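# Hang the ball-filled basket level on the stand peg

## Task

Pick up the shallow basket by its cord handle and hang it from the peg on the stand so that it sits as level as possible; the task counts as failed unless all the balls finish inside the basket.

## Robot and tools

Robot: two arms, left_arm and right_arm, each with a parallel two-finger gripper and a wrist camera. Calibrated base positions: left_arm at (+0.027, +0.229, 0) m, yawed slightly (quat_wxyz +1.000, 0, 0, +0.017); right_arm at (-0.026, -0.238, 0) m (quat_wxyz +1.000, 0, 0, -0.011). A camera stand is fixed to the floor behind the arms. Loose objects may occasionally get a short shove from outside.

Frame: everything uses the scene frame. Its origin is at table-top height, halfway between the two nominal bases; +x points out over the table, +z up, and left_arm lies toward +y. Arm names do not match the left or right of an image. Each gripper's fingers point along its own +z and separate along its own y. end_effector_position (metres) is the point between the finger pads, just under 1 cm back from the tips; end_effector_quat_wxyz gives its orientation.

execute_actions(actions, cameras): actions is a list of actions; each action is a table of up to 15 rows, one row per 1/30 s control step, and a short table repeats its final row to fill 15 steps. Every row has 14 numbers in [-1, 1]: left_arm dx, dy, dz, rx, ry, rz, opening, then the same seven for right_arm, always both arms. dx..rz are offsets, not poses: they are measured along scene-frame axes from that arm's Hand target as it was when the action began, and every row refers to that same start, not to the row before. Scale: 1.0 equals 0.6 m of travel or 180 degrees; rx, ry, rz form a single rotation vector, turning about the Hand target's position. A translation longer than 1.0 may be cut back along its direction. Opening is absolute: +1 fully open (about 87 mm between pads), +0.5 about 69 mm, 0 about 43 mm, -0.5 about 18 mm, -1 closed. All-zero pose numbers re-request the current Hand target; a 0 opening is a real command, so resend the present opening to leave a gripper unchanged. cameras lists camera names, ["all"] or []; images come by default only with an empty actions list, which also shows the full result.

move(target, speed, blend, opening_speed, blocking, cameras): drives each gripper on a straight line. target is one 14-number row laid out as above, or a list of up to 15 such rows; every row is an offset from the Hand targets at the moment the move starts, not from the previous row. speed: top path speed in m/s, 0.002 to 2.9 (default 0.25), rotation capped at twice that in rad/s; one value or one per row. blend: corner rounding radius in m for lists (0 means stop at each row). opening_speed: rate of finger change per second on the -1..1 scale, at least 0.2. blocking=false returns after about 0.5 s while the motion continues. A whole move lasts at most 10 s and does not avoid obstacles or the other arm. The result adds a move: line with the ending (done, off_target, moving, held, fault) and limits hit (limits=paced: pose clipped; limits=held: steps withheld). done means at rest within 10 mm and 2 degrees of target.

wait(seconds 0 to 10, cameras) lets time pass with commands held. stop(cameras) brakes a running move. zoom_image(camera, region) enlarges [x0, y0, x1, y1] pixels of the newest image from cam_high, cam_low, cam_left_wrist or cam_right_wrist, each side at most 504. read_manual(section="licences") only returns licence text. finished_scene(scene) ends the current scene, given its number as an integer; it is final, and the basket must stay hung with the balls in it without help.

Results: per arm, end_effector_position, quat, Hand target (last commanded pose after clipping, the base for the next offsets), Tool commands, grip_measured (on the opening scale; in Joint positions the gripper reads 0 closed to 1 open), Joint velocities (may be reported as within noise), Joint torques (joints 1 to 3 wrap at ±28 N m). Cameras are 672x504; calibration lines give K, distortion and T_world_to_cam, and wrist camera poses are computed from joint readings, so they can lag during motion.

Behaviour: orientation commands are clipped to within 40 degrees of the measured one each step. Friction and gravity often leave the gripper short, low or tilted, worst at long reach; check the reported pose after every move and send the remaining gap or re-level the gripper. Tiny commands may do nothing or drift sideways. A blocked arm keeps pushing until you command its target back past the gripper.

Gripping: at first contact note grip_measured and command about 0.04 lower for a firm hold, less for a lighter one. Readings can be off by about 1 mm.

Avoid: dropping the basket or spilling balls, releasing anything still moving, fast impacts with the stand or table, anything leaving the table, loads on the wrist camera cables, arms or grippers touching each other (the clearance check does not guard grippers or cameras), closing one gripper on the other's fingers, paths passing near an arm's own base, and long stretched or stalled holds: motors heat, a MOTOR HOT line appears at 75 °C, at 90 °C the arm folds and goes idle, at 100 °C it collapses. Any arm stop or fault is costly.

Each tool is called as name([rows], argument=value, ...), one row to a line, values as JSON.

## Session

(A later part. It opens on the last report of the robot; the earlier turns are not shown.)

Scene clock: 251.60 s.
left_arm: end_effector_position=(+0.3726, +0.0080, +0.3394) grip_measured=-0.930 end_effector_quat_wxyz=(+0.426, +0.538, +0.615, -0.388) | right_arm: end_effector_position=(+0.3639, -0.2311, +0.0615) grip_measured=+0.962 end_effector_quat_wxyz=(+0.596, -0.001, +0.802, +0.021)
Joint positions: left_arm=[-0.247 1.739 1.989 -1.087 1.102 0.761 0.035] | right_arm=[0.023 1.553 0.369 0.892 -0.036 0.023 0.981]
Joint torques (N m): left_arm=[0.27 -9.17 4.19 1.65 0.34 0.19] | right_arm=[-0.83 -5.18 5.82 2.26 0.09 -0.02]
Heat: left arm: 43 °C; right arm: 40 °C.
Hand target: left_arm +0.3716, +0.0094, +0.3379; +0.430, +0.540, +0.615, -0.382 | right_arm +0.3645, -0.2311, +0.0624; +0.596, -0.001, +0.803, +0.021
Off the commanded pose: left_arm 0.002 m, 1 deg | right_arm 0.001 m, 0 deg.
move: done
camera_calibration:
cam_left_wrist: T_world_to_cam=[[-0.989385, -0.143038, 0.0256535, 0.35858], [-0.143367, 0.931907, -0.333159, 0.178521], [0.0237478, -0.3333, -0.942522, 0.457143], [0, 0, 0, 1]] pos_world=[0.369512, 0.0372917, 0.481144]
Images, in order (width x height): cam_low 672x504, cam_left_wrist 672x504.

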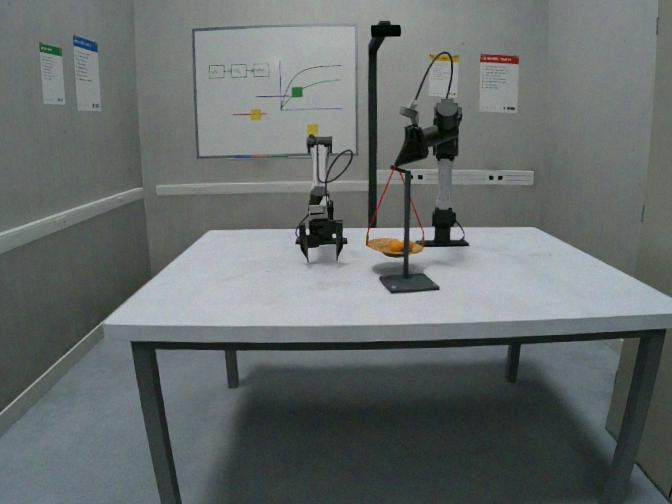

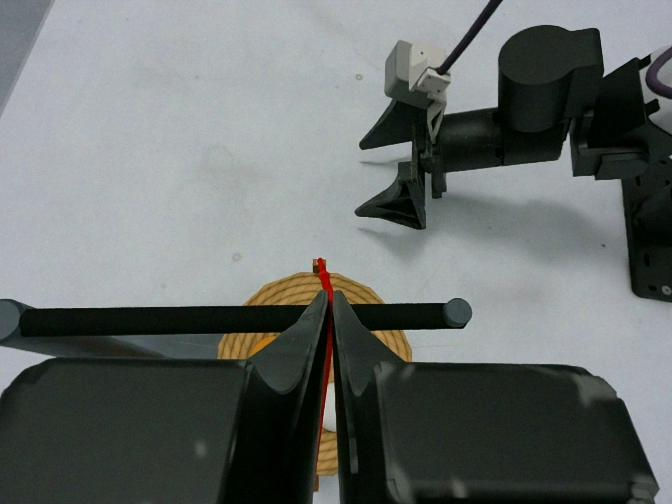

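move([
  [0,0,0.045,0,0,0,-1,0,0,0,0,0,0,1],
  [0.001,-0.011,0.045,0,0,0,-1,0,0,0,0,0,0,1],
  [0.001,-0.011,-0.005,0,0,0,-1,0,0,0,0,0,0,1],
], cameras=["cam_left_wrist","cam_low"], speed=0.05)

zoom_image(camera="cam_low", region=[375, 150, 435, 200])

zoom_image(camera="cam_low", region=[340, 145, 460, 275])

Scene clock: 263.53 s.
left_arm: end_effector_position=(+0.3720, +0.0033, +0.3394) grip_measured=-0.946 end_effector_quat_wxyz=(+0.430, +0.539, +0.612, -0.388) | right_arm: end_effector_position=(+0.3639, -0.2311, +0.0615) grip_measured=+0.962 end_effector_quat_wxyz=(+0.596, -0.001, +0.802, +0.021)
Joint positions: left_arm=[-0.26 1.728 1.964 -1.045 1.098 0.738 0.027] | right_arm=[0.023 1.553 0.369 0.892 -0.036 0.023 0.981]
Joint torques (N m): left_arm=[-0.2 -8.64 4.1 1.72 0.24 0.12] | right_arm=[-0.53 -5.05 5.7 2.26 0.09 -0.03]
Heat: left arm: 42 °C; right arm: 40 °C.
Hand target: left_arm +0.3723, +0.0029, +0.3350; +0.430, +0.540, +0.615, -0.382 | right_arm +0.3645, -0.2311, +0.0624; +0.596, -0.001, +0.803, +0.021
Off the commanded pose: left_arm 0.005 m, 1 deg | right_arm 0.001 m, 0 deg.
move: done
camera_calibration:
cam_left_wrist: T_world_to_cam=[[-0.98991, -0.140393, 0.0191604, 0.359673], [-0.138509, 0.930255, -0.339766, 0.183345], [0.0298767, -0.338991, -0.940315, 0.452664], [0, 0, 0, 1]] pos_world=[0.367915, 0.0333873, 0.48105]
Images, in order (width x height): cam_low 672x504, cam_left_wrist 672x504.

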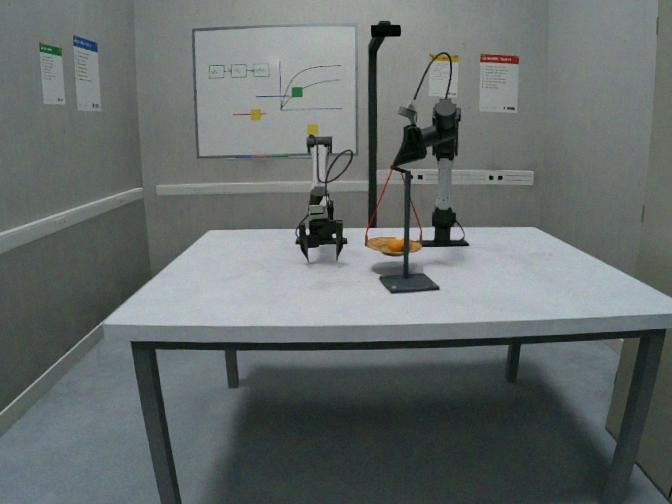

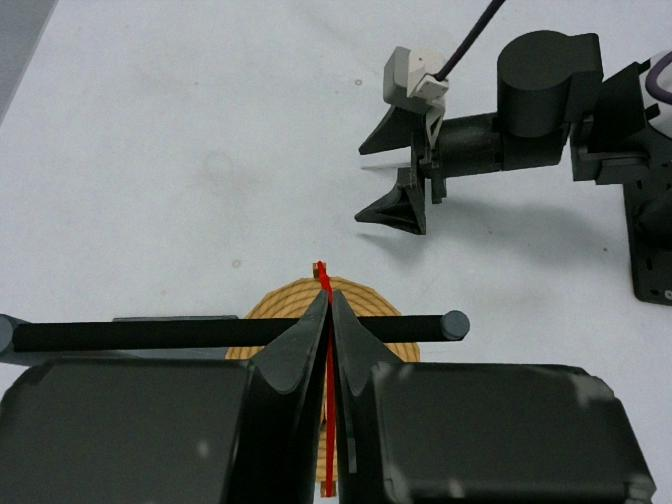

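Scaled by 8.400 from the camera's 672x504 image, which has a finer 960x720 frame.

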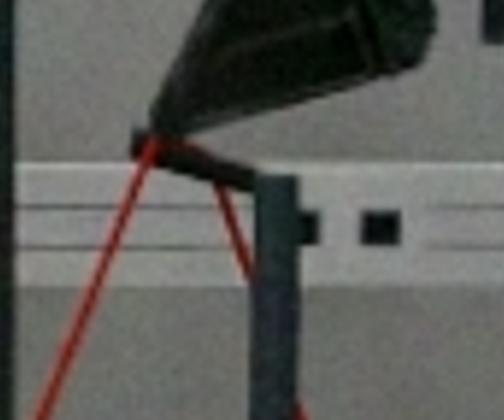

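Scaled by 3.877 from the camera's 672x504 image, which has a finer 960x720 frame.

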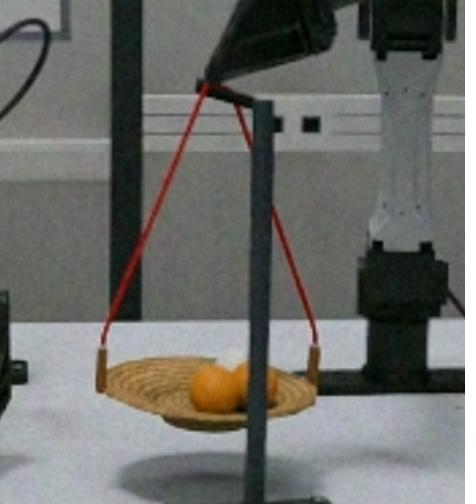

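move([
  [0,0,0.045,0,0,0,-1,0,0,0,0,0,0,1],
  [0.001,-0.012,0.045,0,0,0,-1,0,0,0,0,0,0,1],
  [0.001,-0.012,-0.007,0,0,0,-1,0,0,0,0,0,0,1],
], cameras=["cam_left_wrist","cam_low"], speed=0.05)

zoom_image(camera="cam_low", region=[375, 150, 435, 200])

zoom_image(camera="cam_low", region=[340, 145, 460, 275])

Scene clock: 277.70 s.
left_arm: end_effector_position=(+0.3757, -0.0056, +0.3357) grip_measured=-0.979 end_effector_quat_wxyz=(+0.435, +0.542, +0.606, -0.387) | right_arm: end_effector_position=(+0.3639, -0.2311, +0.0615) grip_measured=+0.962 end_effector_quat_wxyz=(+0.596, -0.001, +0.802, +0.021)
Joint positions: left_arm=[-0.281 1.725 1.93 -0.973 1.087 0.709 0.01] | right_arm=[0.023 1.553 0.369 0.892 -0.036 0.023 0.981]
Joint torques (N m): left_arm=[-0.1 -9.13 4.23 1.58 0.19 0.08] | right_arm=[-0.5 -5.22 5.76 2.27 0.02 0]
Heat: left arm: 42 °C; right arm: 41 °C.
Hand target: left_arm +0.3729, -0.0044, +0.3307; +0.430, +0.540, +0.615, -0.382 | right_arm +0.3645, -0.2311, +0.0624; +0.596, -0.001, +0.803, +0.021
Off the commanded pose: left_arm 0.006 m, 1 deg | right_arm 0.001 m, 0 deg.
move: done
camera_calibration:
cam_left_wrist: T_world_to_cam=[[-0.990772, -0.135433, 0.00538664, 0.367164], [-0.128889, 0.929111, -0.346612, 0.189513], [0.0419381, -0.344108, -0.937993, 0.440667], [0, 0, 0, 1]] pos_world=[0.369721, 0.0252842, 0.477052]
Images, in order (width x height): cam_low 672x504, cam_left_wrist 672x504.

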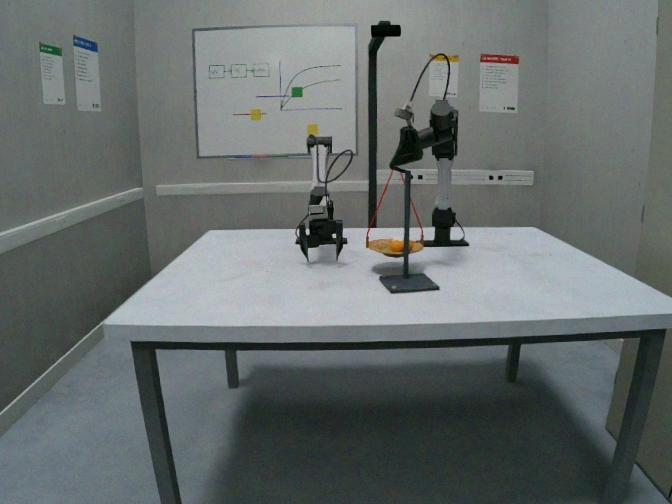

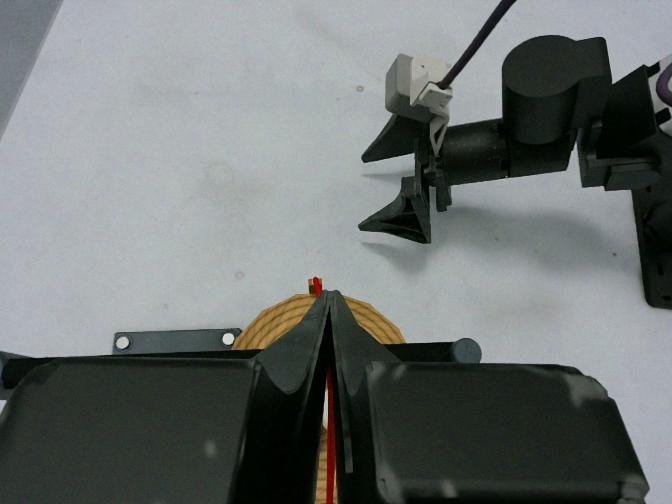

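Scaled by 8.400 from the camera's 672x504 image, which has a finer 960x720 frame.

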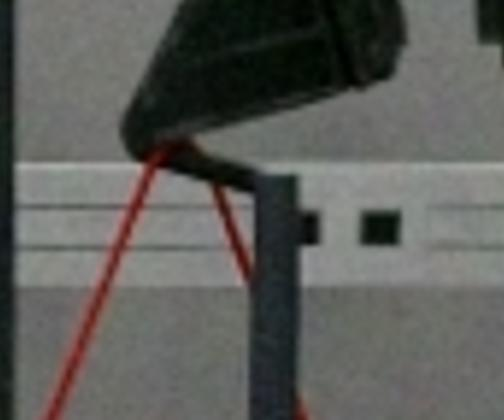

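Scaled by 3.877 from the camera's 672x504 image, which has a finer 960x720 frame.

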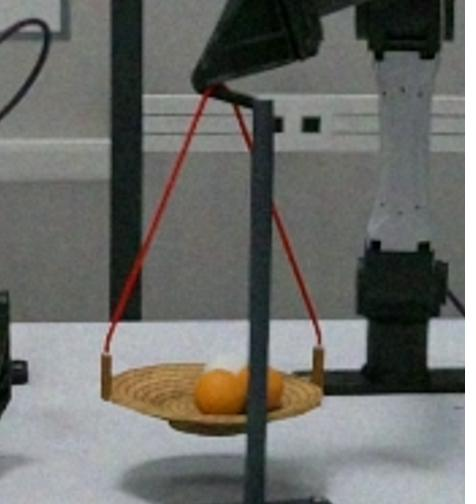

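move([
  [0,0,0.0,0,0,0,-0.6,0,0,0,0,0,0,1],
  [0,0,0.05,0,0,0,-0.6,0,0,0,0,0,0,1],
  [-0.02,0.16,0.08,0,0,0,-0.6,0,0,0,0,0,0,1],
], cameras=["cam_left_wrist","cam_low","cam_high"], speed=0.08, blend=[0,0.01,0], opening_speed=0.5)

zoom_image(camera="cam_low", region=[350, 150, 450, 265])

zoom_image(camera="cam_high", region=[330, 140, 500, 300])

Scene clock: 291.47 s.
left_arm: end_effector_position=(+0.3704, +0.0922, +0.3721) grip_measured=-0.600 end_effector_quat_wxyz=(+0.459, +0.513, +0.628, -0.363) | right_arm: end_effector_position=(+0.3639, -0.2311, +0.0615) grip_measured=+0.962 end_effector_quat_wxyz=(+0.596, -0.001, +0.802, +0.021)
Joint positions: left_arm=[0.006 1.808 2.267 -1.544 1.206 1.073 0.2] | right_arm=[0.023 1.553 0.369 0.892 -0.036 0.023 0.981]
Joint torques (N m): left_arm=[0.42 -9.72 4.07 1 0.7 0.25] | right_arm=[-0.46 -5.3 5.59 2.28 0.11 0.02]
Heat: left arm: 42 °C; right arm: 41 °C.
Hand target: left_arm +0.3609, +0.0917, +0.3787; +0.430, +0.540, +0.615, -0.382 | right_arm +0.3645, -0.2311, +0.0624; +0.596, -0.001, +0.803, +0.021
Off the commanded pose: left_arm 0.012 m, 5 deg | right_arm 0.001 m, 0 deg.
joint sent to its limit (left arm) — joint 4 (wrist pitch), lower limit. The joint targets are off in orientation, not in position.
move: off_target (left_arm)
camera_calibration:
cam_left_wrist: T_world_to_cam=[[-0.972768, -0.231659, -0.00747769, 0.381945], [-0.214049, 0.910259, -0.354417, 0.146686], [0.0889105, -0.343165, -0.935058, 0.490144], [0, 0, 0, 1]] pos_world=[0.359363, 0.123159, 0.513157]
Images, in order (width x height): cam_high 672x504, cam_low 672x504, cam_left_wrist 672x504.

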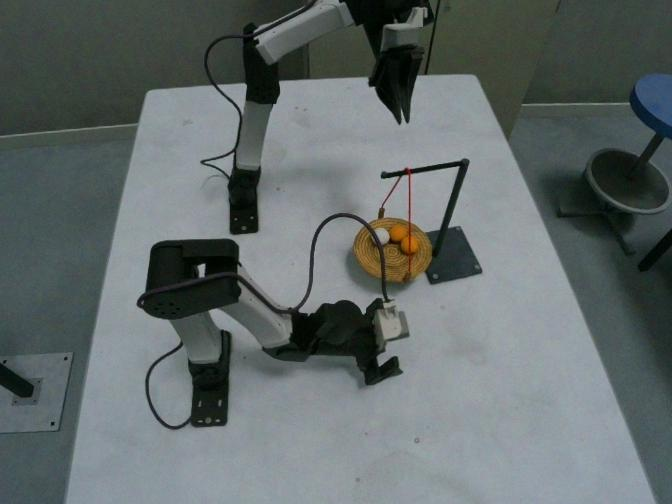

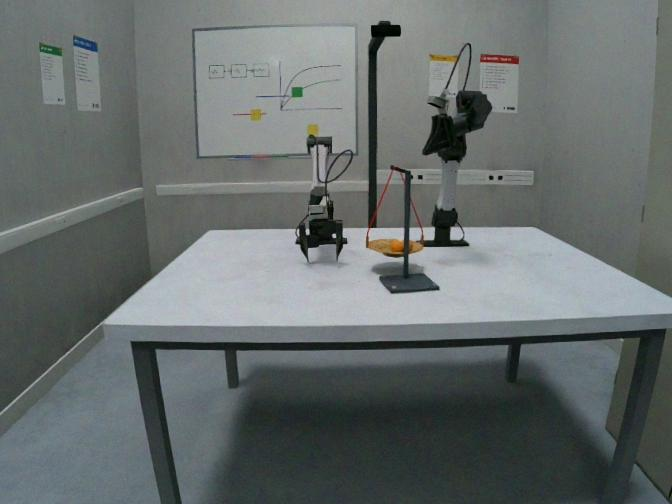

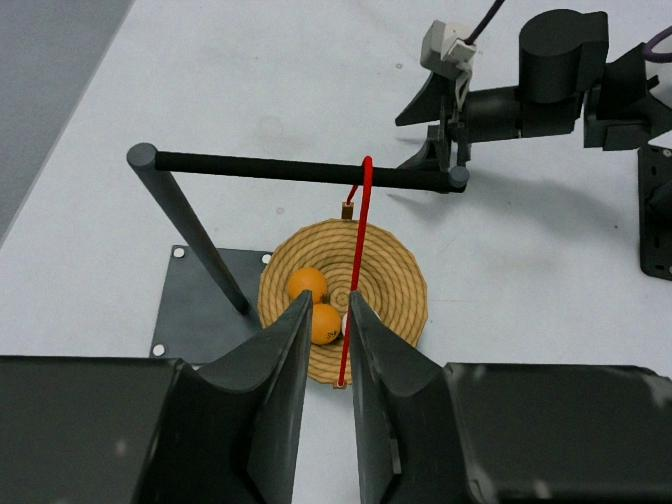

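Scaled by 4.383 from the camera's 672x504 image, which has a finer 960x720 frame.

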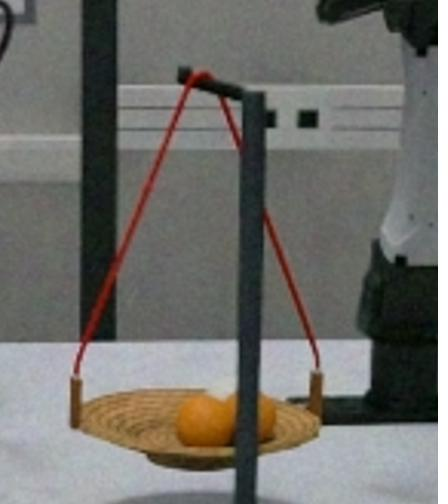

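Scaled by 2.965 from the camera's 672x504 image, which has a finer 960x720 frame.

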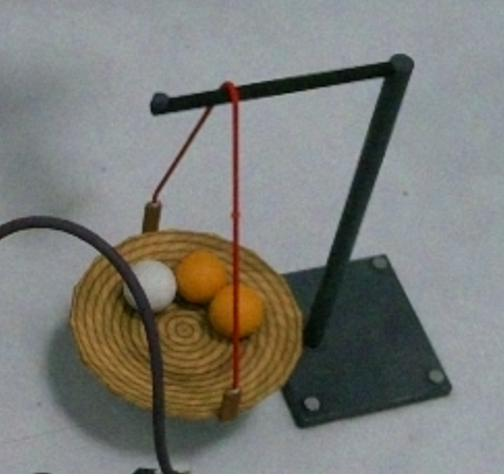

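finished_scene(scene=2)

The scene is finished: the task was done.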